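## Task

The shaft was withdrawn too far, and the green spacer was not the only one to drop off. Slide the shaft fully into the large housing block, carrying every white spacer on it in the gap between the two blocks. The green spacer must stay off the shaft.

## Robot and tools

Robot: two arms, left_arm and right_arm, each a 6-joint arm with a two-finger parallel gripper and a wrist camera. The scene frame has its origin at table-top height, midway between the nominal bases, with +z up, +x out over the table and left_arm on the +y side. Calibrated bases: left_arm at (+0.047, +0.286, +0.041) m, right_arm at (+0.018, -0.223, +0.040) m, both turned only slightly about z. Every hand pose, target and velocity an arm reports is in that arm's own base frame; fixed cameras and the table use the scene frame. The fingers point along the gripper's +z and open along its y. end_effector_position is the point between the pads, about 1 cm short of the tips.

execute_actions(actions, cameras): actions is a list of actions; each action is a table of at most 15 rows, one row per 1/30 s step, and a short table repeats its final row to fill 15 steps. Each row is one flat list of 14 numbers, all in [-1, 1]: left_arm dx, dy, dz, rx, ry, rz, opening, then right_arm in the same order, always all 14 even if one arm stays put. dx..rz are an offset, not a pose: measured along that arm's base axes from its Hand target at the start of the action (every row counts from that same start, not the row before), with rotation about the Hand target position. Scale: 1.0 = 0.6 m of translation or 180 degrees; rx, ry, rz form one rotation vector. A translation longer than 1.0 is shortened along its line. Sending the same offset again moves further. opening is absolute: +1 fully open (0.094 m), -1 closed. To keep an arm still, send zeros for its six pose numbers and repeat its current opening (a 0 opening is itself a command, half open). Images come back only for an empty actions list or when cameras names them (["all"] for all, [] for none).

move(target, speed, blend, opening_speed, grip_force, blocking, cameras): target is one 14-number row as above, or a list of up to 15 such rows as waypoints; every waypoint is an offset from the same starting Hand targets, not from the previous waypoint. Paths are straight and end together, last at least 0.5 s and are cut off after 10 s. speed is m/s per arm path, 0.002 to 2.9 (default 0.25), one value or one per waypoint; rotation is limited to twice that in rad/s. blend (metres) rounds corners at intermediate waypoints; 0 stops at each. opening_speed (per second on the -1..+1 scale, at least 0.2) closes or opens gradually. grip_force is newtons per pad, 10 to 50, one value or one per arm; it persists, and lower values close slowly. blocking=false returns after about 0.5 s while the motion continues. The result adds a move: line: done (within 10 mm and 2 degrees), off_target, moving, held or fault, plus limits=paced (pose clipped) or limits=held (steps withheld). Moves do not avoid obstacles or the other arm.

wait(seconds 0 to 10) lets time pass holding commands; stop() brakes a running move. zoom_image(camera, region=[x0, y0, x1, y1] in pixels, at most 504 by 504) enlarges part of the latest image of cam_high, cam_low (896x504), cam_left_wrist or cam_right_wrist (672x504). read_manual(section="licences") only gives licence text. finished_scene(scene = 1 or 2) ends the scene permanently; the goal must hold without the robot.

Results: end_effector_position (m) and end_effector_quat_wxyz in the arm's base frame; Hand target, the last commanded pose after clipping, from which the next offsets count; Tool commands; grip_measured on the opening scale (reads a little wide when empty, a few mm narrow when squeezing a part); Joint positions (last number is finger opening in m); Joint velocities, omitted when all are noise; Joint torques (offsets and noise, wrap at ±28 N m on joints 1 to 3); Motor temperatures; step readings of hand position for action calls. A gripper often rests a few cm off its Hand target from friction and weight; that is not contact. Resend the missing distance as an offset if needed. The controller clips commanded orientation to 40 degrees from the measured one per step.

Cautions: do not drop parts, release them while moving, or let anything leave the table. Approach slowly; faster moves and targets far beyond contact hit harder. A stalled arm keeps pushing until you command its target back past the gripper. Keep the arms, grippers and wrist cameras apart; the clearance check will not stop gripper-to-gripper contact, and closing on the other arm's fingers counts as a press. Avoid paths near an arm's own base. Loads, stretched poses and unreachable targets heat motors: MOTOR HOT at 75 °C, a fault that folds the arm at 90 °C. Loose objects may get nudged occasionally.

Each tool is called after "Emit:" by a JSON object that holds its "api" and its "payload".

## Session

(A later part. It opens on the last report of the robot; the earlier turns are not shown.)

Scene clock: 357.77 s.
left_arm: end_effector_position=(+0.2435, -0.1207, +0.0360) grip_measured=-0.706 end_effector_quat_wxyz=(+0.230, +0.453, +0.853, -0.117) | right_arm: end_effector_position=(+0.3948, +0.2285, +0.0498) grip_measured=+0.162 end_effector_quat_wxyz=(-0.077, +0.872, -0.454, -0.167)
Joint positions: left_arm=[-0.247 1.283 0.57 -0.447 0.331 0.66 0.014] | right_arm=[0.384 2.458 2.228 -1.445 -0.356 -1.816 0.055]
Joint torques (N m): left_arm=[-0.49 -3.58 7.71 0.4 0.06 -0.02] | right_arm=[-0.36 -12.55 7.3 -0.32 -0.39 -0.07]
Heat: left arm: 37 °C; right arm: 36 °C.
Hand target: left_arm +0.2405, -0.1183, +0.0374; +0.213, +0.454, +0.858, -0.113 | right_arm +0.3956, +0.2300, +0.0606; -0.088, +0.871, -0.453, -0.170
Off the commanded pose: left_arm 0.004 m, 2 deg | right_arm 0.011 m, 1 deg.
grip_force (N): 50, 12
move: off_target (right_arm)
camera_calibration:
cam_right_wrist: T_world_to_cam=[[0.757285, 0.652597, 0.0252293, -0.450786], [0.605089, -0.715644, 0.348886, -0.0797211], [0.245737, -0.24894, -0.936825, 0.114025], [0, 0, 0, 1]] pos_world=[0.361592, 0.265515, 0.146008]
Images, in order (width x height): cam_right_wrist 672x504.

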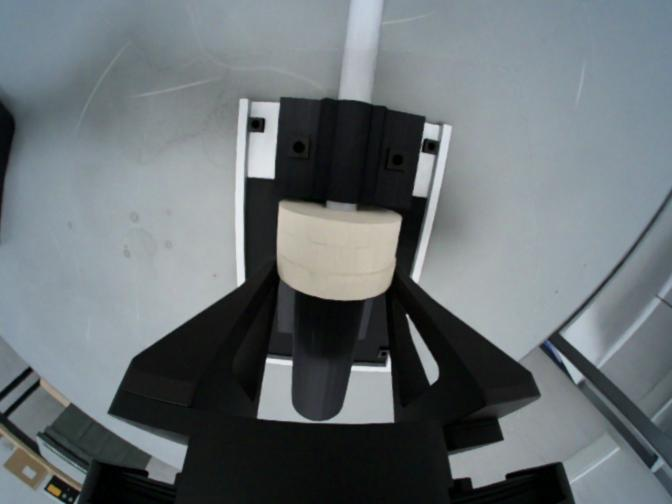

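Emit:
{"api": "move", "payload": {"target": [[0.012,-0.013,0.004,-0.069,-0.047,0,-1, 0,0,0,0,0,0,-0.1],[0.015,-0.018,0.004,0,0,0,-1, 0,0,0,0,0,0,-0.1]], "cameras": ["cam_left_wrist","cam_right_wrist"], "speed": 0.06}}

Emit:
{"api": "zoom_image", "payload": {"camera": "cam_right_wrist", "region": [240, 180, 420, 320]}}

Scene clock: 364.43 s.
left_arm: end_effector_position=(+0.2418, -0.1217, +0.0344) grip_measured=-0.706 end_effector_quat_wxyz=(+0.203, +0.454, +0.861, -0.108) | right_arm: end_effector_position=(+0.3948, +0.2285, +0.0498) grip_measured=+0.162 end_effector_quat_wxyz=(-0.077, +0.872, -0.454, -0.167)
Joint positions: left_arm=[-0.277 1.315 0.611 -0.5 0.292 0.638 0.014] | right_arm=[0.384 2.458 2.228 -1.445 -0.356 -1.816 0.055]
Joint torques (N m): left_arm=[-1.17 -2.93 7.62 1.02 0.31 -0.14] | right_arm=[-0.36 -12.55 7.28 -0.32 -0.39 -0.07]
Heat: left arm: 36 °C; right arm: 36 °C.
Hand target: left_arm +0.2495, -0.1292, +0.0398; +0.213, +0.454, +0.858, -0.113 | right_arm +0.3956, +0.2300, +0.0606; -0.088, +0.871, -0.453, -0.170
Off the commanded pose: left_arm 0.012 m, 1 deg | right_arm 0.011 m, 1 deg.
grip_force (N): 50, 12
move: off_target (left_arm, right_arm)
camera_calibration:
cam_left_wrist: T_world_to_cam=[[-0.774214, -0.629507, 0.0656775, 0.107286], [-0.599927, 0.762957, 0.240798, 0.243029], [-0.201693, 0.147027, -0.968351, 0.209574], [0, 0, 0, 1]] pos_world=[0.271132, -0.148697, 0.137374]
cam_right_wrist: T_world_to_cam=[[0.757285, 0.652597, 0.0252293, -0.450786], [0.605089, -0.715644, 0.348886, -0.0797211], [0.245737, -0.24894, -0.936825, 0.114025], [0, 0, 0, 1]] pos_world=[0.361592, 0.265515, 0.146008]
Images, in order (width x height): cam_left_wrist 672x504, cam_right_wrist 672x504.

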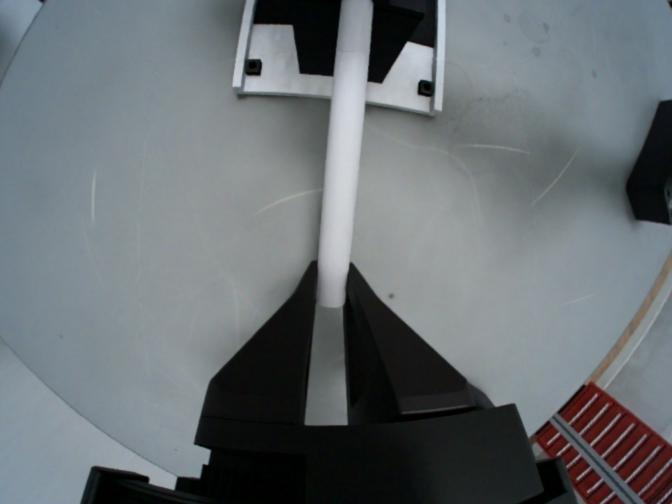

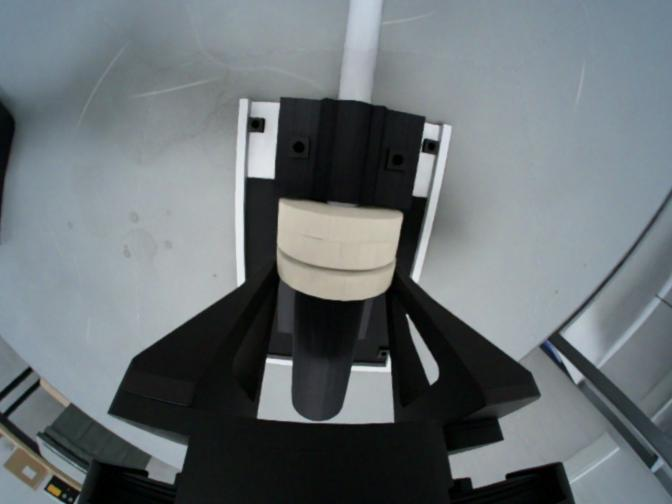

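Scaled by 2.800 from the camera's 672x504 image, which has a finer 960x720 frame.

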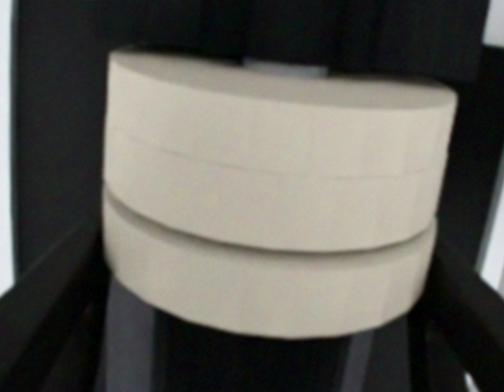

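Emit:
{"api": "move", "payload": {"target": [[0.009,-0.0135,0.006,0,0,0,-1, 0,0,0.0,0,0,0,-0.1],[0.009,-0.0135,0.006,0,0,0,-1, 0,0,-0.022,0,0,0,-0.1],[0.009,-0.0135,0.006,0,0,0,-1, 0,0,0.002,0,0,0,-0.1]], "cameras": ["cam_left_wrist","cam_right_wrist"], "speed": 0.03, "grip_force": [50,10]}}

Emit:
{"api": "zoom_image", "payload": {"camera": "cam_right_wrist", "region": [240, 180, 420, 320]}}

Scene clock: 368.30 s.
left_arm: end_effector_position=(+0.2417, -0.1218, +0.0346) grip_measured=-0.706 end_effector_quat_wxyz=(+0.188, +0.454, +0.866, -0.098) | right_arm: end_effector_position=(+0.3950, +0.2286, +0.0513) grip_measured=+0.164 end_effector_quat_wxyz=(-0.077, +0.872, -0.454, -0.167)
Joint positions: left_arm=[-0.3 1.332 0.64 -0.534 0.258 0.621 0.014] | right_arm=[0.384 2.458 2.234 -1.45 -0.356 -1.816 0.055]
Joint torques (N m): left_arm=[-1.59 -2.81 7.98 1.29 0.57 -0.23] | right_arm=[-0.39 -12.49 7.25 -0.36 -0.39 -0.07]
Heat: left arm: 35 °C; right arm: 36 °C.
Hand target: left_arm +0.2549, -0.1372, +0.0433; +0.213, +0.454, +0.858, -0.113 | right_arm +0.3956, +0.2300, +0.0618; -0.088, +0.871, -0.453, -0.170
Off the commanded pose: left_arm 0.022 m, 4 deg | right_arm 0.011 m, 1 deg.
grip_force (N): 50, 10
move: off_target (left_arm, right_arm)
camera_calibration:
cam_left_wrist: T_world_to_cam=[[-0.769838, -0.635387, 0.0602722, 0.105565], [-0.598606, 0.751566, 0.277164, 0.2401], [-0.221405, 0.177293, -0.95893, 0.217806], [0, 0, 0, 1]] pos_world=[0.273217, -0.151992, 0.135951]
cam_right_wrist: T_world_to_cam=[[0.757267, 0.652575, 0.0263119, -0.451114], [0.604711, -0.715804, 0.349211, -0.0800683], [0.246721, -0.248535, -0.936675, 0.11485], [0, 0, 0, 1]] pos_world=[0.361696, 0.265617, 0.147408]
Images, in order (width x height): cam_left_wrist 672x504, cam_right_wrist 672x504.

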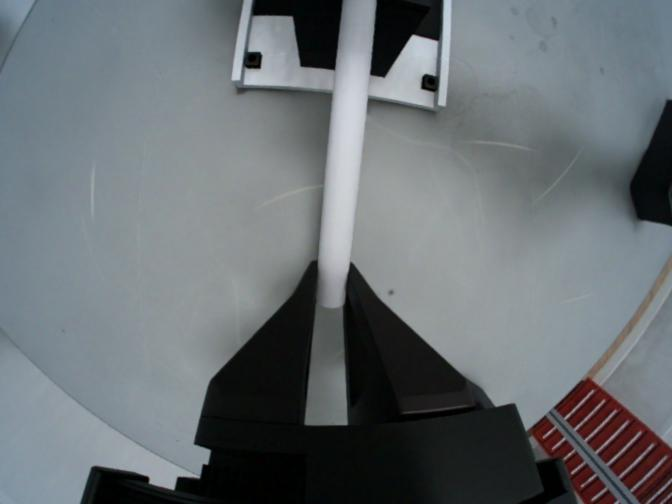

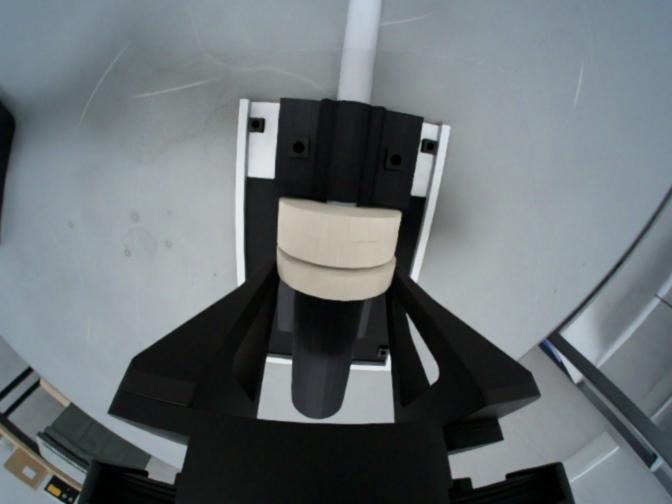

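Scaled by 2.800 from the camera's 672x504 image, which has a finer 960x720 frame.

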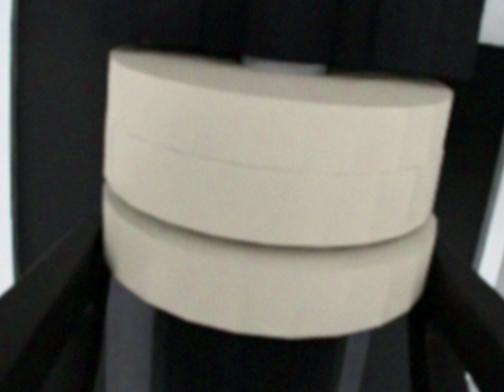

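Emit:
{"api": "move", "payload": {"target": [-0.009,0.0135,-0.006,0,0,0,-1, 0.0085,-0.012,0.0,0,0,0,-0.1], "cameras": ["cam_right_wrist","cam_low"], "speed": 0.03}}

Emit:
{"api": "zoom_image", "payload": {"camera": "cam_right_wrist", "region": [240, 180, 420, 320]}}

Emit:
{"api": "zoom_image", "payload": {"camera": "cam_low", "region": [370, 225, 430, 285]}}

Scene clock: 370.67 s.
left_arm: end_effector_position=(+0.2427, -0.1233, +0.0357) grip_measured=-0.706 end_effector_quat_wxyz=(+0.192, +0.453, +0.864, -0.104) | right_arm: end_effector_position=(+0.4003, +0.2234, +0.0585) grip_measured=+0.164 end_effector_quat_wxyz=(-0.084, +0.871, -0.456, -0.164)
Joint positions: left_arm=[-0.294 1.332 0.64 -0.528 0.273 0.623 0.014] | right_arm=[0.369 2.458 2.263 -1.47 -0.358 -1.825 0.055]
Joint torques (N m): left_arm=[0.42 -4.66 5.49 1.25 0.49 0.03] | right_arm=[-0.62 -11.28 7.32 -0.33 -0.34 -0.16]
Heat: left arm: 35 °C; right arm: 36 °C.
Hand target: left_arm +0.2495, -0.1291, +0.0397; +0.213, +0.454, +0.858, -0.113 | right_arm +0.4006, +0.2229, +0.0618; -0.088, +0.871, -0.453, -0.170
Off the commanded pose: left_arm 0.010 m, 3 deg | right_arm 0.003 m, 1 deg.
grip_force (N): 50, 10
move: off_target (left_arm)
camera_calibration:
cam_right_wrist: T_world_to_cam=[[0.761458, 0.647032, 0.0391345, -0.453106], [0.596043, -0.722625, 0.350067, -0.0845663], [0.254784, -0.243236, -0.935907, 0.114611], [0, 0, 0, 1]] pos_world=[0.366225, 0.259942, 0.154602]
Images, in order (width x height): cam_low 896x504, cam_right_wrist 672x504.

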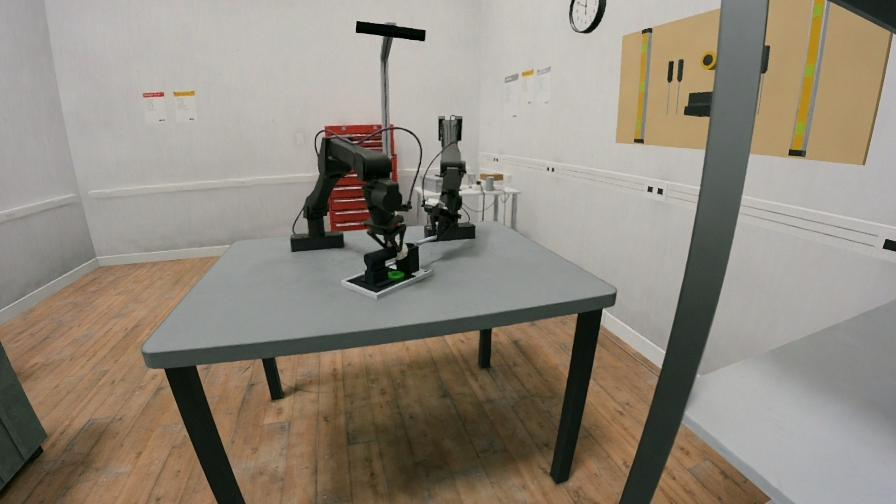

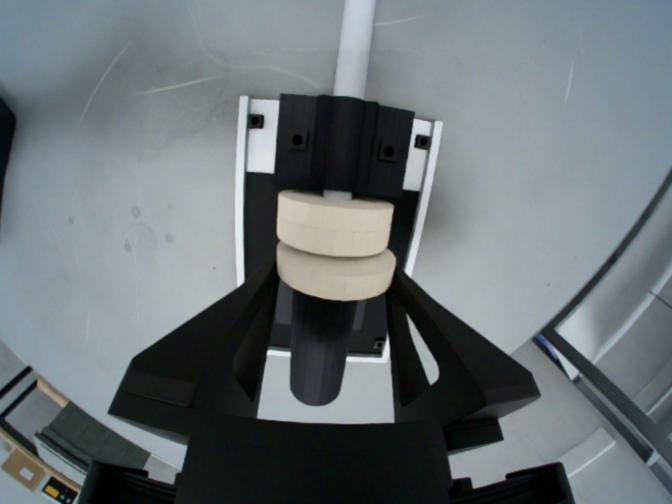

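Scaled by 2.800 from the camera's 672x504 image, which has a finer 960x720 frame.

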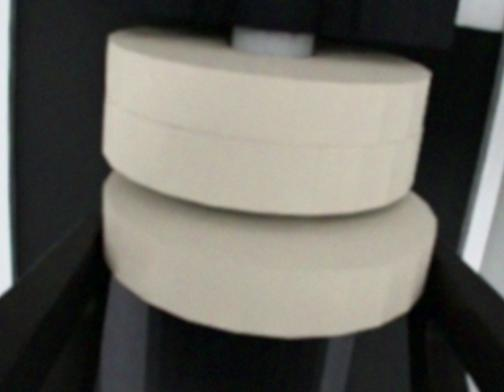

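Scaled by 8.400 from the camera's 896x504 image, which has a finer 1280x720 frame.

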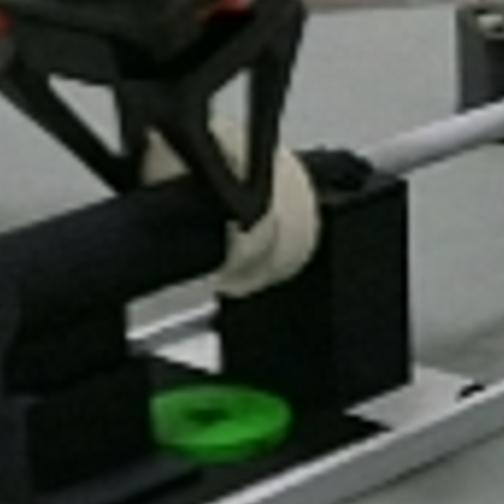

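Emit:
{"api": "move", "payload": {"target": [[0,0,0,0,0,0,-1, -0.0093,0.0043,-0.0363,0,0,0,-0.1],[0,0,0,0,0,0,-1, -0.0072,0.0067,-0.0037,0,0,0,-0.1]], "cameras": ["cam_right_wrist","cam_low"], "speed": 0.03}}

Emit:
{"api": "zoom_image", "payload": {"camera": "cam_right_wrist", "region": [240, 180, 420, 320]}}

Emit:
{"api": "zoom_image", "payload": {"camera": "cam_low", "region": [370, 225, 430, 285]}}

Scene clock: 373.97 s.
left_arm: end_effector_position=(+0.2427, -0.1233, +0.0357) grip_measured=-0.706 end_effector_quat_wxyz=(+0.192, +0.453, +0.864, -0.104) | right_arm: end_effector_position=(+0.3974, +0.2223, +0.0484) grip_measured=+0.164 end_effector_quat_wxyz=(-0.078, +0.870, -0.457, -0.168)
Joint positions: left_arm=[-0.294 1.332 0.64 -0.528 0.273 0.623 0.014] | right_arm=[0.369 2.458 2.221 -1.442 -0.358 -1.826 0.055]
Joint torques (N m): left_arm=[0.55 -4.6 5.53 1.24 0.49 -0.02] | right_arm=[0.5 -12.66 7.23 -0.32 -0.36 -0.06]
Heat: left arm: 35 °C; right arm: 36 °C.
Hand target: left_arm +0.2495, -0.1291, +0.0397; +0.213, +0.454, +0.858, -0.113 | right_arm +0.3963, +0.2269, +0.0595; -0.088, +0.871, -0.453, -0.170
Off the commanded pose: left_arm 0.010 m, 3 deg | right_arm 0.012 m, 1 deg.
grip_force (N): 50, 10
move: off_target (left_arm, right_arm)
camera_calibration:
cam_right_wrist: T_world_to_cam=[[0.76165, 0.64747, 0.0259353, -0.449337], [0.600872, -0.720686, 0.345781, -0.0822089], [0.242574, -0.24778, -0.937957, 0.111544], [0, 0, 0, 1]] pos_world=[0.364577, 0.259324, 0.144703]
Images, in order (width x height): cam_low 896x504, cam_right_wrist 672x504.

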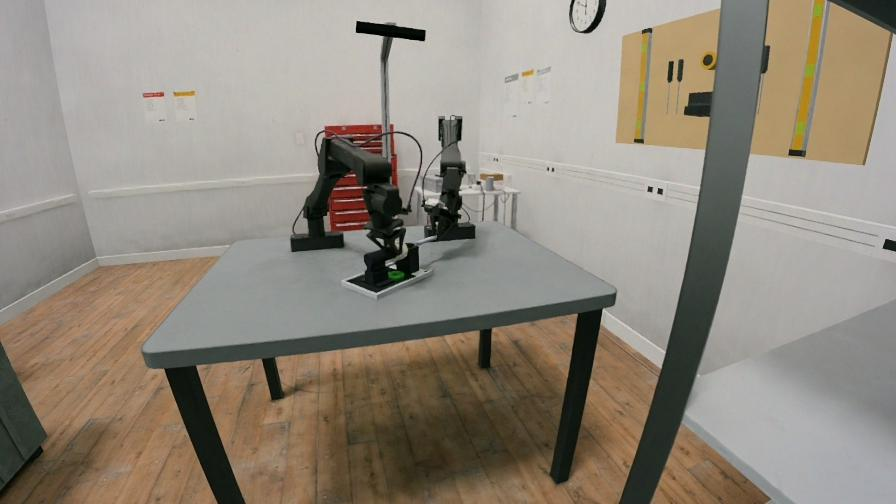

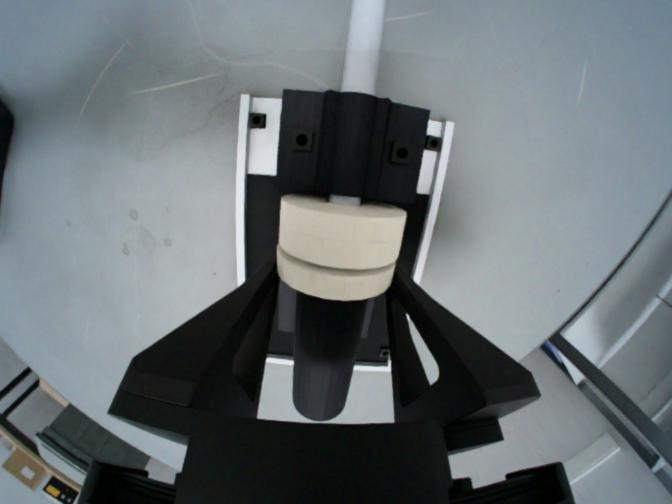

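Scaled by 2.800 from the camera's 672x504 image, which has a finer 960x720 frame.

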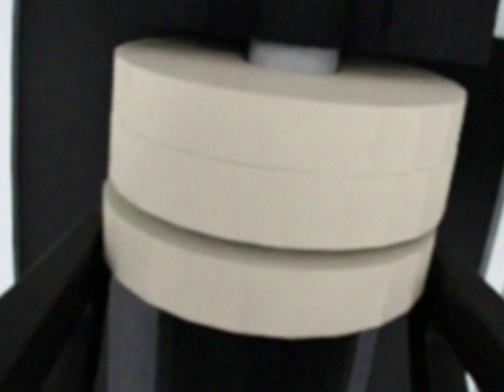

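Scaled by 8.400 from the camera's 896x504 image, which has a finer 1280x720 frame.

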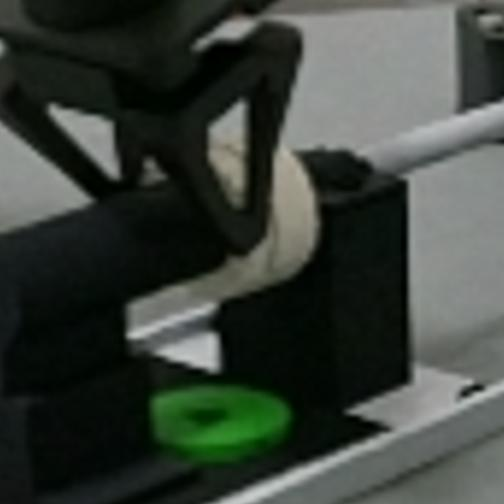

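Emit:
{"api": "move", "payload": {"target": [0,0,0,0,0,0,-1, 0.0035,0.0045,0.0,0,0,0,-0.1], "cameras": ["cam_right_wrist"], "speed": 0.03}}

Emit:
{"api": "zoom_image", "payload": {"camera": "cam_right_wrist", "region": [240, 180, 420, 320]}}

Scene clock: 375.37 s.
left_arm: end_effector_position=(+0.2427, -0.1233, +0.0357) grip_measured=-0.706 end_effector_quat_wxyz=(+0.192, +0.453, +0.864, -0.104) | right_arm: end_effector_position=(+0.4010, +0.2248, +0.0561) grip_measured=+0.164 end_effector_quat_wxyz=(-0.085, +0.872, -0.455, -0.162)
Joint positions: left_arm=[-0.294 1.332 0.64 -0.528 0.273 0.623 0.014] | right_arm=[0.371 2.458 2.253 -1.455 -0.358 -1.826 0.055]
Joint torques (N m): left_arm=[0.44 -4.53 5.53 1.25 0.45 -0.02] | right_arm=[0.66 -11.32 7.28 -0.29 -0.36 -0.01]
Heat: left arm: 35 °C; right arm: 36 °C.
Hand target: left_arm +0.2495, -0.1291, +0.0397; +0.213, +0.454, +0.858, -0.113 | right_arm +0.3984, +0.2296, +0.0596; -0.088, +0.871, -0.453, -0.170
Off the commanded pose: left_arm 0.010 m, 3 deg | right_arm 0.006 m, 1 deg.
grip_force (N): 50, 10
move: off_target (left_arm)
camera_calibration:
cam_right_wrist: T_world_to_cam=[[0.759521, 0.648975, 0.0442709, -0.454393], [0.596191, -0.721735, 0.351647, -0.0834547], [0.260162, -0.240689, -0.935085, 0.109656], [0, 0, 0, 1]] pos_world=[0.366347, 0.26105, 0.152001]
Images, in order (width x height): cam_right_wrist 672x504.

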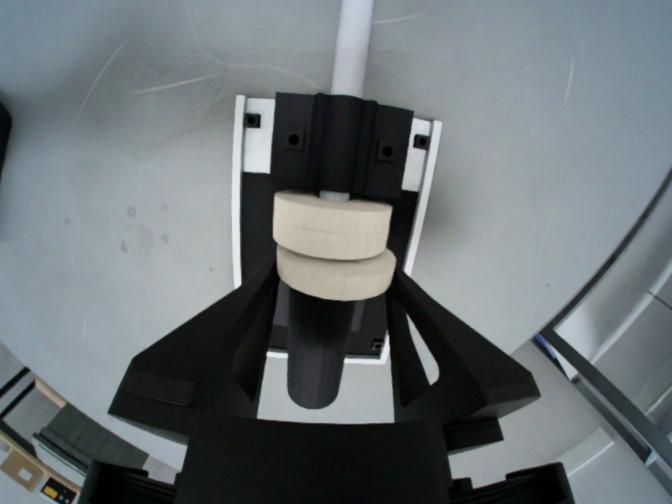

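Scaled by 2.800 from the camera's 672x504 image, which has a finer 960x720 frame.

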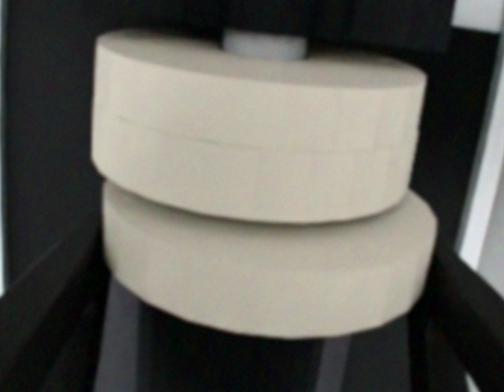

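Emit:
{"api": "move", "payload": {"target": [[0,0,0,0,0,0,-1, -0.0025,-0.0032,-0.036,0,0,0,-0.1],[0,0,0,0,0,0,-1, -0.0025,-0.0032,-0.004,0,0,0,-0.1]], "cameras": ["cam_right_wrist"], "speed": 0.03}}

Emit:
{"api": "zoom_image", "payload": {"camera": "cam_right_wrist", "region": [240, 180, 420, 320]}}

Scene clock: 378.60 s.
left_arm: end_effector_position=(+0.2427, -0.1233, +0.0357) grip_measured=-0.706 end_effector_quat_wxyz=(+0.192, +0.453, +0.864, -0.104) | right_arm: end_effector_position=(+0.3979, +0.2236, +0.0479) grip_measured=+0.164 end_effector_quat_wxyz=(-0.080, +0.871, -0.456, -0.167)
Joint positions: left_arm=[-0.294 1.332 0.64 -0.528 0.273 0.623 0.014] | right_arm=[0.371 2.458 2.22 -1.436 -0.358 -1.826 0.055]
Joint torques (N m): left_arm=[0.54 -4.46 5.56 1.27 0.52 -0.01] | right_arm=[0.39 -12.31 7.25 -0.36 -0.36 -0.04]
Heat: left arm: 35 °C; right arm: 36 °C.
Hand target: left_arm +0.2495, -0.1291, +0.0397; +0.213, +0.454, +0.858, -0.113 | right_arm +0.3969, +0.2277, +0.0572; -0.088, +0.871, -0.453, -0.170
Off the commanded pose: left_arm 0.010 m, 3 deg | right_arm 0.010 m, 1 deg.
grip_force (N): 50, 10
move: off_target (left_arm)
camera_calibration:
cam_right_wrist: T_world_to_cam=[[0.760064, 0.649127, 0.030616, -0.450585], [0.60088, -0.719952, 0.347293, -0.0816621], [0.24748, -0.245568, -0.937257, 0.108878], [0, 0, 0, 1]] pos_world=[0.364597, 0.260431, 0.144202]
Images, in order (width x height): cam_right_wrist 672x504.

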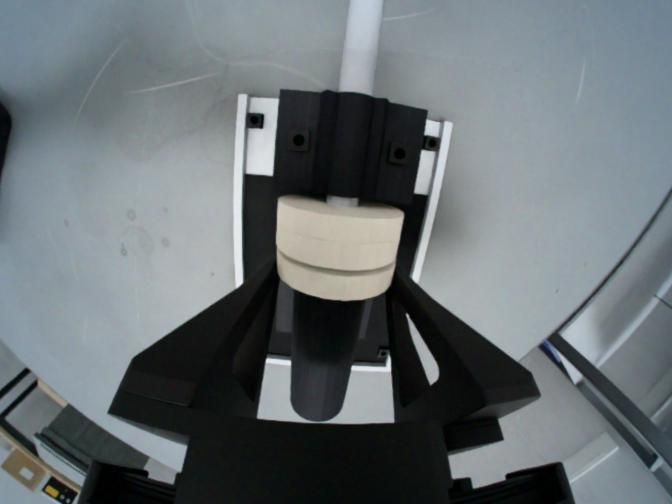

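Scaled by 2.800 from the camera's 672x504 image, which has a finer 960x720 frame.

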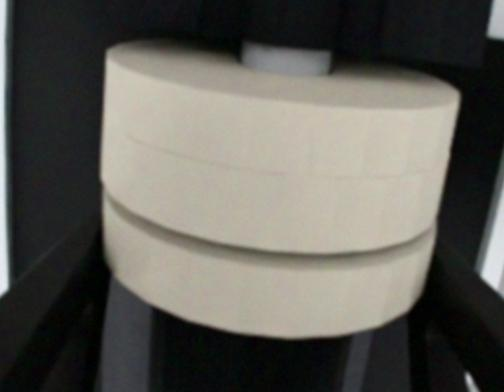

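Emit:
{"api": "move", "payload": {"target": [0.012,-0.017,0.004,-0.03,-0.02,0,-1, 0,0,0,0,0,0,-0.1], "cameras": ["cam_right_wrist"], "speed": 0.03}}

Emit:
{"api": "zoom_image", "payload": {"camera": "cam_right_wrist", "region": [240, 180, 420, 320]}}

Scene clock: 381.20 s.
left_arm: end_effector_position=(+0.2436, -0.1243, +0.0344) grip_measured=-0.706 end_effector_quat_wxyz=(+0.217, +0.447, +0.860, -0.119) | right_arm: end_effector_position=(+0.3979, +0.2236, +0.0479) grip_measured=+0.164 end_effector_quat_wxyz=(-0.080, +0.871, -0.456, -0.167)
Joint positions: left_arm=[-0.266 1.31 0.591 -0.461 0.321 0.629 0.014] | right_arm=[0.371 2.458 2.22 -1.437 -0.358 -1.826 0.055]
Joint torques (N m): left_arm=[-0.31 -4.4 4.92 1.84 0.89 -0.12] | right_arm=[0.38 -12.3 7.27 -0.32 -0.36 -0.04]
Heat: left arm: 35 °C; right arm: 36 °C.
Hand target: left_arm +0.2567, -0.1394, +0.0421; +0.261, +0.447, +0.844, -0.139 | right_arm +0.3970, +0.2277, +0.0572; -0.088, +0.871, -0.453, -0.170
Off the commanded pose: left_arm 0.021 m, 6 deg | right_arm 0.010 m, 1 deg.
grip_force (N): 50, 10
move: off_target (left_arm)
camera_calibration:
cam_right_wrist: T_world_to_cam=[[0.760065, 0.649144, 0.0302306, -0.450468], [0.601008, -0.719874, 0.347232, -0.0817918], [0.247166, -0.24575, -0.937292, 0.10902], [0, 0, 0, 1]] pos_world=[0.364596, 0.26033, 0.144203]
Images, in order (width x height): cam_right_wrist 672x504.

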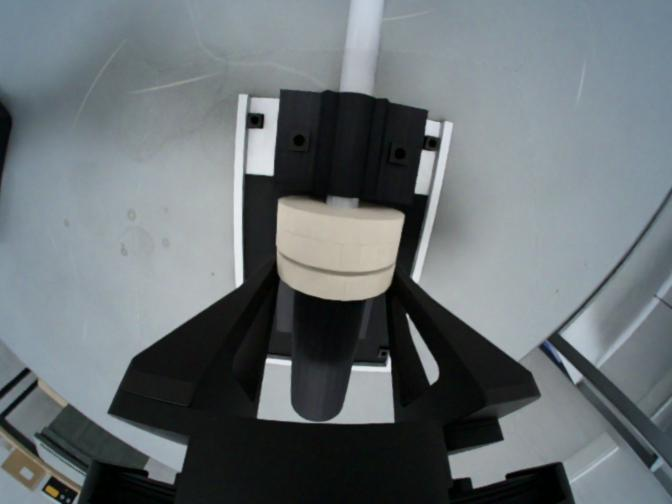

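Scaled by 2.800 from the camera's 672x504 image, which has a finer 960x720 frame.

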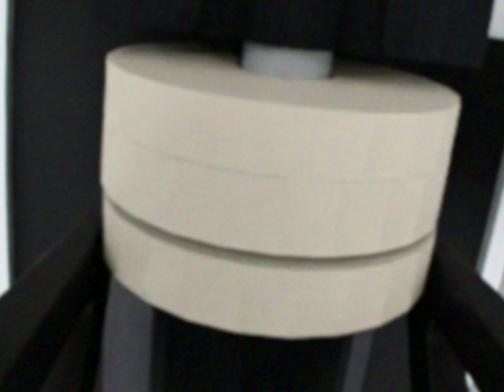

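Emit:
{"api": "move", "payload": {"target": [0.012,-0.017,0.0,-0.03,-0.02,0,-1, 0,0,0,0,0,0,-0.1], "cameras": ["cam_right_wrist"], "speed": 0.03}}

Emit:
{"api": "zoom_image", "payload": {"camera": "cam_right_wrist", "region": [240, 180, 420, 320]}}

Scene clock: 383.83 s.
left_arm: end_effector_position=(+0.2443, -0.1250, +0.0343) grip_measured=-0.706 end_effector_quat_wxyz=(+0.249, +0.439, +0.853, -0.134) | right_arm: end_effector_position=(+0.3979, +0.2236, +0.0479) grip_measured=+0.164 end_effector_quat_wxyz=(-0.080, +0.871, -0.456, -0.167)
Joint positions: left_arm=[-0.236 1.275 0.531 -0.38 0.371 0.63 0.014] | right_arm=[0.371 2.458 2.22 -1.437 -0.358 -1.826 0.055]
Joint torques (N m): left_arm=[-1.48 -2.26 4.78 2.44 1.12 -0.33] | right_arm=[0.38 -12.3 7.28 -0.32 -0.36 -0.04]
Motor temperatures (°C): left_arm=[23 28 29 36 25 26 27] | right_arm=[27 37 27 32 27 26 25]
Heat: left arm: 36 °C; right arm: 37 °C.
Hand target: left_arm +0.2640, -0.1496, +0.0422; +0.308, +0.438, +0.828, -0.165 | right_arm +0.3970, +0.2277, +0.0572; -0.088, +0.871, -0.453, -0.170
Off the commanded pose: left_arm 0.032 m, 8 deg | right_arm 0.010 m, 1 deg.
grip_force (N): 50, 10
move: off_target (left_arm)
camera_calibration:
cam_right_wrist: T_world_to_cam=[[0.760065, 0.649144, 0.0302306, -0.450468], [0.601008, -0.719874, 0.347232, -0.0817918], [0.247166, -0.24575, -0.937292, 0.10902], [0, 0, 0, 1]] pos_world=[0.364596, 0.26033, 0.144203]
Images, in order (width x height): cam_right_wrist 672x504.

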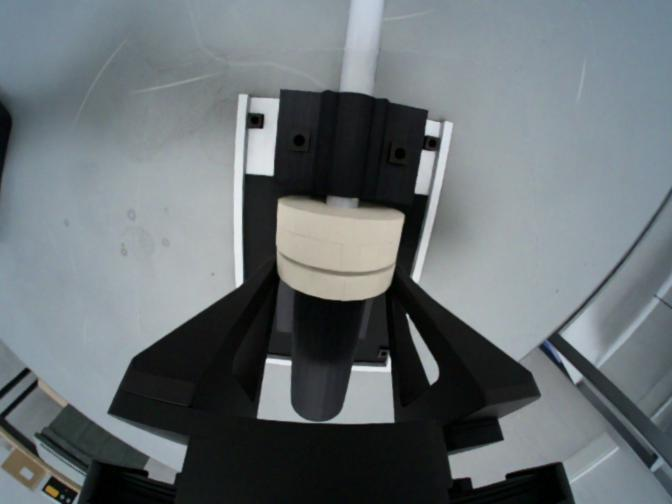

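Scaled by 2.800 from the camera's 672x504 image, which has a finer 960x720 frame.

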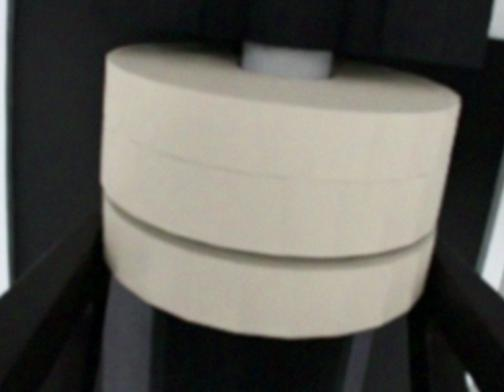

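Emit:
{"api": "zoom_image", "payload": {"camera": "cam_right_wrist", "region": [270, 230, 340, 290]}}

Emit:
{"api": "zoom_image", "payload": {"camera": "cam_right_wrist", "region": [340, 220, 410, 280]}}

Scaled by 7.200 from the camera's 672x504 image, which has a finer 960x720 frame.

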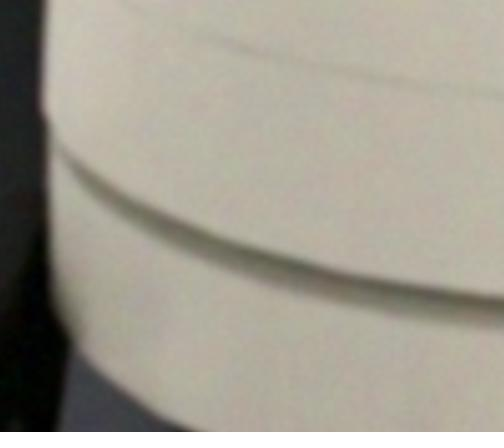

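Scaled by 7.200 from the camera's 672x504 image, which has a finer 960x720 frame.

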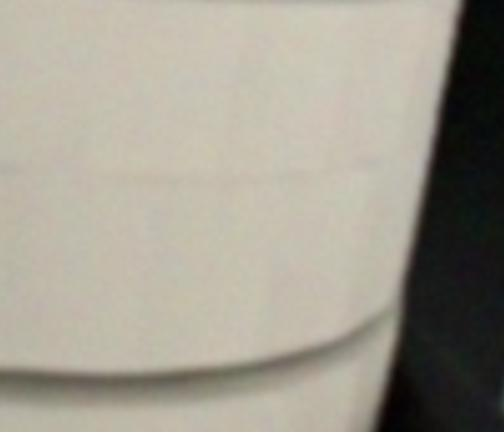

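Emit:
{"api": "move", "payload": {"target": [0,0,0,0,0,0,-1, 0,0,0.0015,0,0,0,-0.1], "cameras": [], "speed": 0.02}}

Emit:
{"api": "move", "payload": {"target": [0,0,0,0,0,0,-1, 0,0,0.0015,0,0,0,-0.1], "cameras": ["cam_right_wrist"], "speed": 0.02}}

Emit:
{"api": "zoom_image", "payload": {"camera": "cam_right_wrist", "region": [240, 180, 420, 320]}}

Scene clock: 386.40 s.
left_arm: end_effector_position=(+0.2442, -0.1249, +0.0342) grip_measured=-0.706 end_effector_quat_wxyz=(+0.248, +0.439, +0.853, -0.134) | right_arm: end_effector_position=(+0.3972, +0.2234, +0.0480) grip_measured=+0.164 end_effector_quat_wxyz=(-0.079, +0.871, -0.456, -0.168)
Joint positions: left_arm=[-0.236 1.275 0.531 -0.38 0.371 0.63 0.014] | right_arm=[0.371 2.458 2.22 -1.44 -0.358 -1.826 0.055]
Joint torques (N m): left_arm=[-1.59 -2.18 4.77 2.44 1.14 -0.34] | right_arm=[0.39 -12.33 7.53 -0.32 -0.36 -0.04]
Heat: left arm: 37 °C; right arm: 37 °C.
Hand target: left_arm +0.2638, -0.1496, +0.0421; +0.308, +0.438, +0.828, -0.165 | right_arm +0.3970, +0.2277, +0.0581; -0.088, +0.871, -0.453, -0.170
Off the commanded pose: left_arm 0.033 m, 8 deg | right_arm 0.011 m, 1 deg.
grip_force (N): 50, 10
move: off_target (left_arm, right_arm)
No camera images: "cameras" was empty.

Scene clock: 387.10 s.
left_arm: end_effector_position=(+0.2442, -0.1249, +0.0342) grip_measured=-0.706 end_effector_quat_wxyz=(+0.248, +0.439, +0.853, -0.134) | right_arm: end_effector_position=(+0.3979, +0.2236, +0.0498) grip_measured=+0.164 end_effector_quat_wxyz=(-0.080, +0.871, -0.456, -0.167)
Joint positions: left_arm=[-0.236 1.275 0.531 -0.38 0.371 0.63 0.014] | right_arm=[0.371 2.458 2.227 -1.444 -0.358 -1.826 0.055]
Joint torques (N m): left_arm=[-1.65 -2.29 4.68 2.45 1.14 -0.32] | right_arm=[0.38 -12.29 7.28 -0.29 -0.37 -0.04]
Heat: left arm: 37 °C; right arm: 37 °C.
Hand target: left_arm +0.2638, -0.1496, +0.0421; +0.308, +0.438, +0.828, -0.165 | right_arm +0.3969, +0.2276, +0.0589; -0.088, +0.871, -0.453, -0.170
Off the commanded pose: left_arm 0.032 m, 8 deg | right_arm 0.010 m, 1 deg.
grip_force (N): 50, 10
move: off_target (left_arm)
camera_calibration:
cam_right_wrist: T_world_to_cam=[[0.760064, 0.649127, 0.030616, -0.45064], [0.60088, -0.719952, 0.347293, -0.0822872], [0.24748, -0.245568, -0.937257, 0.110565], [0, 0, 0, 1]] pos_world=[0.364597, 0.260431, 0.146002]
Images, in order (width x height): cam_right_wrist 672x504.

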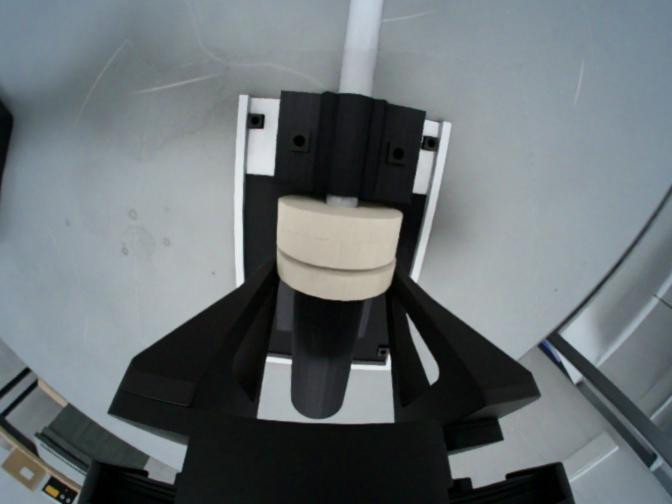

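Scaled by 2.800 from the camera's 672x504 image, which has a finer 960x720 frame.

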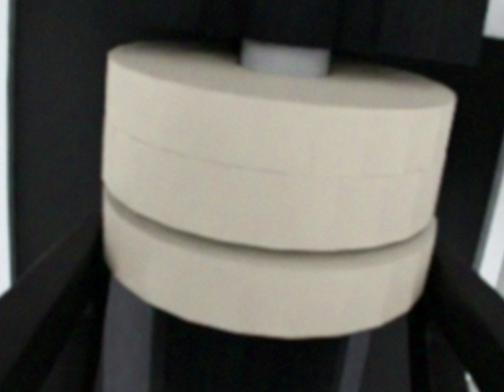

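Emit:
{"api": "move", "payload": {"target": [[0,0,0,0,0,0,-1, 0.004,-0.006,-0.036,0,0,0,-0.1],[0,0,0,0,0,0,-1, 0.004,-0.006,-0.0025,0,0,0,-0.1]], "cameras": ["cam_right_wrist"], "speed": 0.03}}

Emit:
{"api": "zoom_image", "payload": {"camera": "cam_right_wrist", "region": [240, 180, 420, 320]}}

Scene clock: 390.40 s.
left_arm: end_effector_position=(+0.2442, -0.1249, +0.0342) grip_measured=-0.706 end_effector_quat_wxyz=(+0.248, +0.439, +0.853, -0.134) | right_arm: end_effector_position=(+0.3988, +0.2240, +0.0514) grip_measured=+0.164 end_effector_quat_wxyz=(-0.082, +0.871, -0.455, -0.165)
Joint positions: left_arm=[-0.236 1.275 0.531 -0.38 0.371 0.63 0.014] | right_arm=[0.371 2.458 2.234 -1.446 -0.358 -1.826 0.055]
Joint torques (N m): left_arm=[-1.69 -2.24 4.7 2.43 1.14 -0.35] | right_arm=[-0.5 -11.73 7.28 -0.33 -0.35 -0.12]
Heat: left arm: 38 °C; right arm: 37 °C.
Hand target: left_arm +0.2638, -0.1496, +0.0421; +0.308, +0.438, +0.828, -0.165 | right_arm +0.3994, +0.2241, +0.0575; -0.088, +0.871, -0.453, -0.170
Off the commanded pose: left_arm 0.032 m, 8 deg | right_arm 0.006 m, 1 deg.
grip_force (N): 50, 10
move: off_target (left_arm)
camera_calibration:
cam_right_wrist: T_world_to_cam=[[0.759949, 0.649063, 0.0345615, -0.451734], [0.599506, -0.720485, 0.34856, -0.082515], [0.251138, -0.244168, -0.936649, 0.110103], [0, 0, 0, 1]] pos_world=[0.365112, 0.260637, 0.147502]
Images, in order (width x height): cam_right_wrist 672x504.

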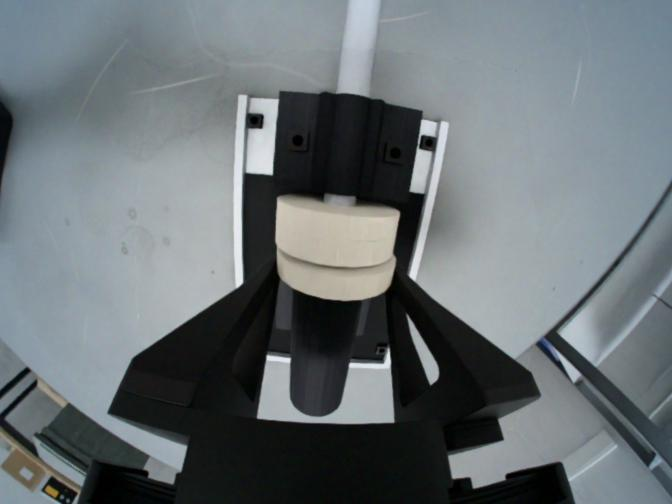

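Scaled by 2.800 from the camera's 672x504 image, which has a finer 960x720 frame.

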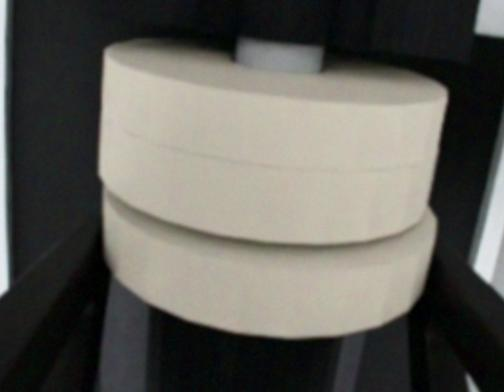

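Emit:
{"api": "move", "payload": {"target": [[0,0,0,0,0,0,-1, 0.002,-0.008,-0.036,0,0,0,-0.1],[0,0,0,0,0,0,-1, 0.002,-0.008,-0.002,0,0,0,-0.1]], "cameras": ["cam_right_wrist","cam_low"], "speed": 0.03}}

Emit:
{"api": "zoom_image", "payload": {"camera": "cam_right_wrist", "region": [240, 180, 420, 320]}}

Scene clock: 392.87 s.
left_arm: end_effector_position=(+0.2442, -0.1249, +0.0342) grip_measured=-0.706 end_effector_quat_wxyz=(+0.248, +0.439, +0.853, -0.134) | right_arm: end_effector_position=(+0.3984, +0.2219, +0.0492) grip_measured=+0.164 end_effector_quat_wxyz=(-0.081, +0.871, -0.455, -0.168)
Joint positions: left_arm=[-0.236 1.275 0.531 -0.38 0.371 0.63 0.014] | right_arm=[0.366 2.458 2.224 -1.443 -0.361 -1.832 0.055]
Joint torques (N m): left_arm=[-1.63 -2.24 4.67 2.44 1.16 -0.36] | right_arm=[-1.07 -11.92 7.28 -0.33 -0.32 -0.16]
Heat: left arm: 39 °C; right arm: 37 °C.
Hand target: left_arm +0.2638, -0.1496, +0.0421; +0.308, +0.438, +0.828, -0.165 | right_arm +0.4005, +0.2193, +0.0563; -0.088, +0.871, -0.453, -0.170
Off the commanded pose: left_arm 0.032 m, 8 deg | right_arm 0.008 m, 1 deg.
grip_force (N): 50, 10
move: off_target (left_arm)
camera_calibration:
cam_right_wrist: T_world_to_cam=[[0.759551, 0.649674, 0.0317307, -0.449766], [0.601892, -0.720508, 0.344375, -0.0837495], [0.246593, -0.242472, -0.938296, 0.109225], [0, 0, 0, 1]] pos_world=[0.365094, 0.258343, 0.145598]
Images, in order (width x height): cam_low 896x504, cam_right_wrist 672x504.

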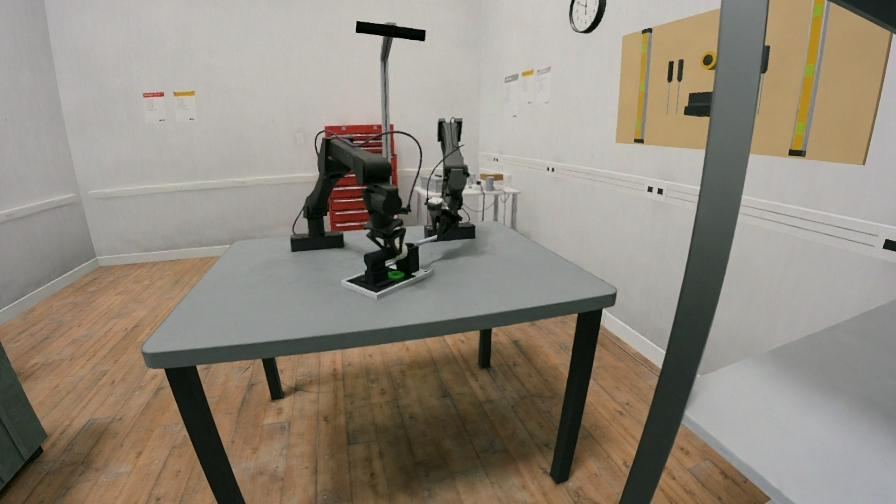

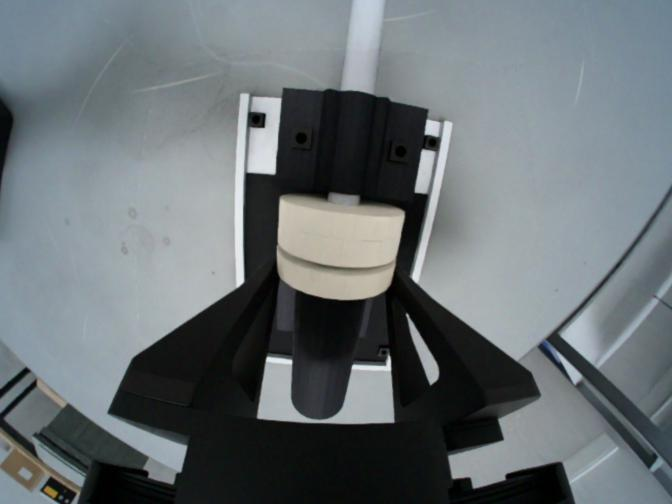

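Scaled by 2.800 from the camera's 672x504 image, which has a finer 960x720 frame.

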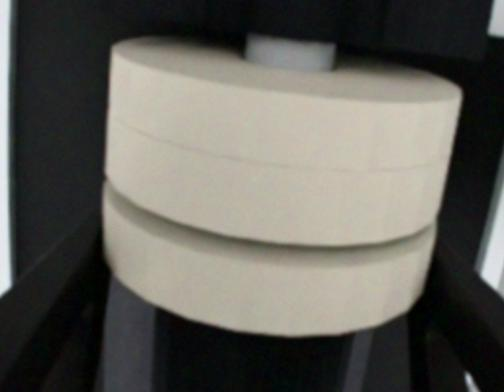

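Emit:
{"api": "move", "payload": {"target": [[-0.0327,0.0412,-0.01,0,0,0,-1, 0,0,0,0,0,0,-0.1],[-0.0327,0.0412,-0.01,0,0,0,-0.3, 0,0,0,0,0,0,-0.1],[-0.0327,0.0412,0.07,0,0,0,-0.3, 0,0,0,0,0,0,-0.1],[0.0137,-0.0282,0.07,0,0,0,-0.3, 0,0,0,0,0,0,-0.1]], "cameras": ["cam_left_wrist","cam_right_wrist"], "speed": 0.08}}

Emit:
{"api": "zoom_image", "payload": {"camera": "cam_right_wrist", "region": [240, 180, 420, 320]}}

Scene clock: 397.90 s.
left_arm: end_effector_position=(+0.2615, -0.1609, +0.0737) grip_measured=-0.302 end_effector_quat_wxyz=(+0.290, +0.437, +0.835, -0.166) | right_arm: end_effector_position=(+0.3983, +0.2219, +0.0492) grip_measured=+0.164 end_effector_quat_wxyz=(-0.081, +0.871, -0.455, -0.168)
Joint positions: left_arm=[-0.32 1.264 0.629 -0.373 0.408 0.525 0.033] | right_arm=[0.366 2.458 2.224 -1.443 -0.361 -1.832 0.055]
Joint torques (N m): left_arm=[-0.42 -3.58 8.34 1.31 0.26 -0.06] | right_arm=[-1.03 -11.92 7.32 -0.33 -0.32 -0.16]
Heat: left arm: 38 °C; right arm: 37 °C.
Hand target: left_arm +0.2722, -0.1665, +0.0842; +0.309, +0.438, +0.828, -0.165 | right_arm +0.4005, +0.2193, +0.0562; -0.088, +0.871, -0.453, -0.170
Off the commanded pose: left_arm 0.016 m, 2 deg | right_arm 0.008 m, 1 deg.
grip_force (N): 50, 10
move: off_target (left_arm)
camera_calibration:
cam_left_wrist: T_world_to_cam=[[-0.782629, -0.613912, 0.102969, 0.0971666], [-0.61461, 0.788313, 0.0285885, 0.298866], [-0.0987225, -0.0409114, -0.994274, 0.202041], [0, 0, 0, 1]] pos_world=[0.279677, -0.167682, 0.182335]
cam_right_wrist: T_world_to_cam=[[0.75959, 0.649645, 0.0313662, -0.449719], [0.601971, -0.720472, 0.344311, -0.083778], [0.246279, -0.242654, -0.938331, 0.109392], [0, 0, 0, 1]] pos_world=[0.365093, 0.258342, 0.145598]
Images, in order (width x height): cam_left_wrist 672x504, cam_right_wrist 672x504.

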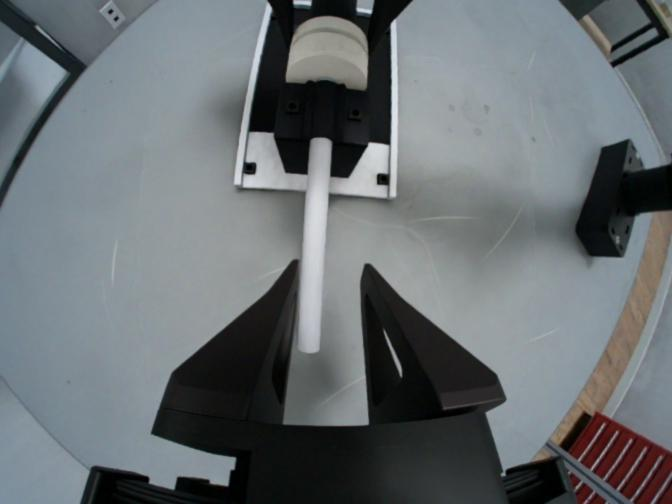

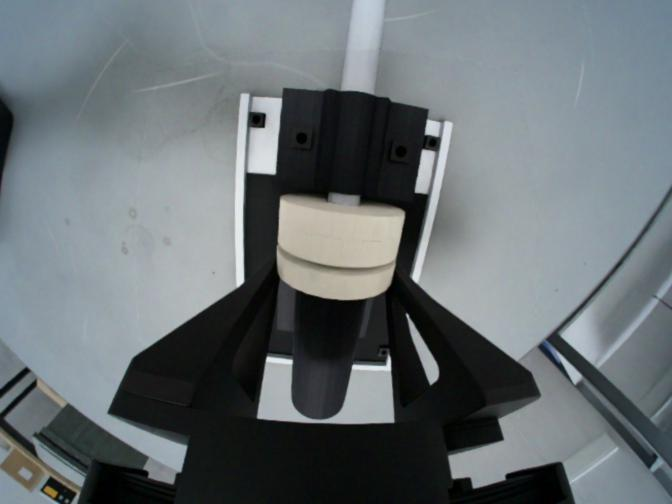

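Scaled by 2.800 from the camera's 672x504 image, which has a finer 960x720 frame.

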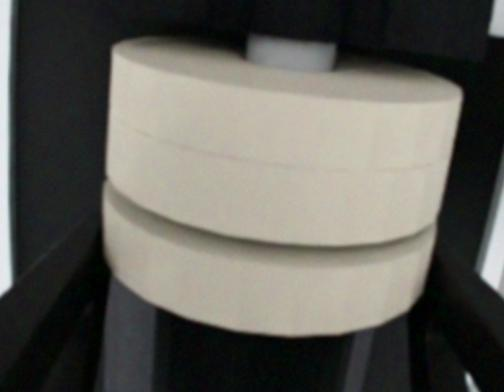

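Emit:
{"api": "move", "payload": {"target": [0.0113,-0.0025,-0.066,0,0,0,-0.3, 0,0,0,0,0,0,-0.1], "cameras": ["cam_left_wrist"], "speed": 0.08}}

Scene clock: 400.67 s.
left_arm: end_effector_position=(+0.2786, -0.1664, +0.0461) grip_measured=-0.302 end_effector_quat_wxyz=(+0.306, +0.438, +0.830, -0.163) | right_arm: end_effector_position=(+0.3983, +0.2219, +0.0492) grip_measured=+0.164 end_effector_quat_wxyz=(-0.081, +0.871, -0.455, -0.168)
Joint positions: left_arm=[-0.32 1.39 0.576 -0.161 0.407 0.524 0.033] | right_arm=[0.366 2.458 2.224 -1.443 -0.361 -1.832 0.055]
Joint torques (N m): left_arm=[-0.18 -4.45 5.23 1.33 0.28 -0.02] | right_arm=[-1.02 -11.93 7.32 -0.33 -0.32 -0.17]
Heat: left arm: 38 °C; right arm: 37 °C.
Hand target: left_arm +0.2789, -0.1680, +0.0445; +0.308, +0.438, +0.828, -0.165 | right_arm +0.4005, +0.2193, +0.0562; -0.088, +0.871, -0.453, -0.170
Off the commanded pose: left_arm 0.002 m, 0 deg | right_arm 0.008 m, 1 deg.
grip_force (N): 50, 10
move: done
camera_calibration:
cam_left_wrist: T_world_to_cam=[[-0.784949, -0.613747, 0.0846808, 0.111522], [-0.61587, 0.787846, 0.00131741, 0.316069], [-0.067524, -0.0511183, -0.996407, 0.165862], [0, 0, 0, 1]] pos_world=[0.293396, -0.172089, 0.155406]
Images, in order (width x height): cam_left_wrist 672x504.

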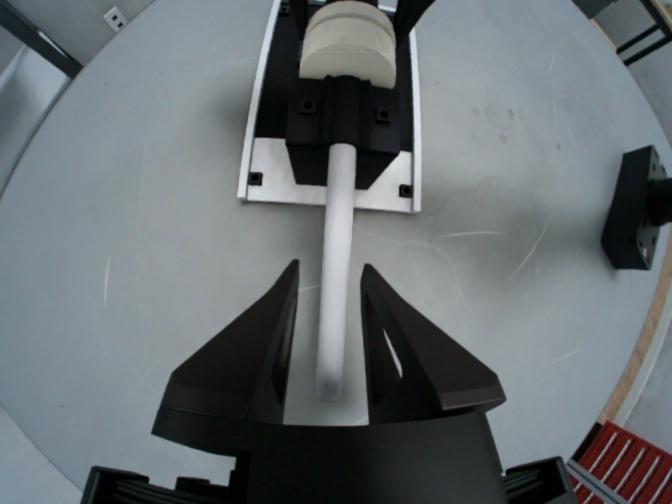

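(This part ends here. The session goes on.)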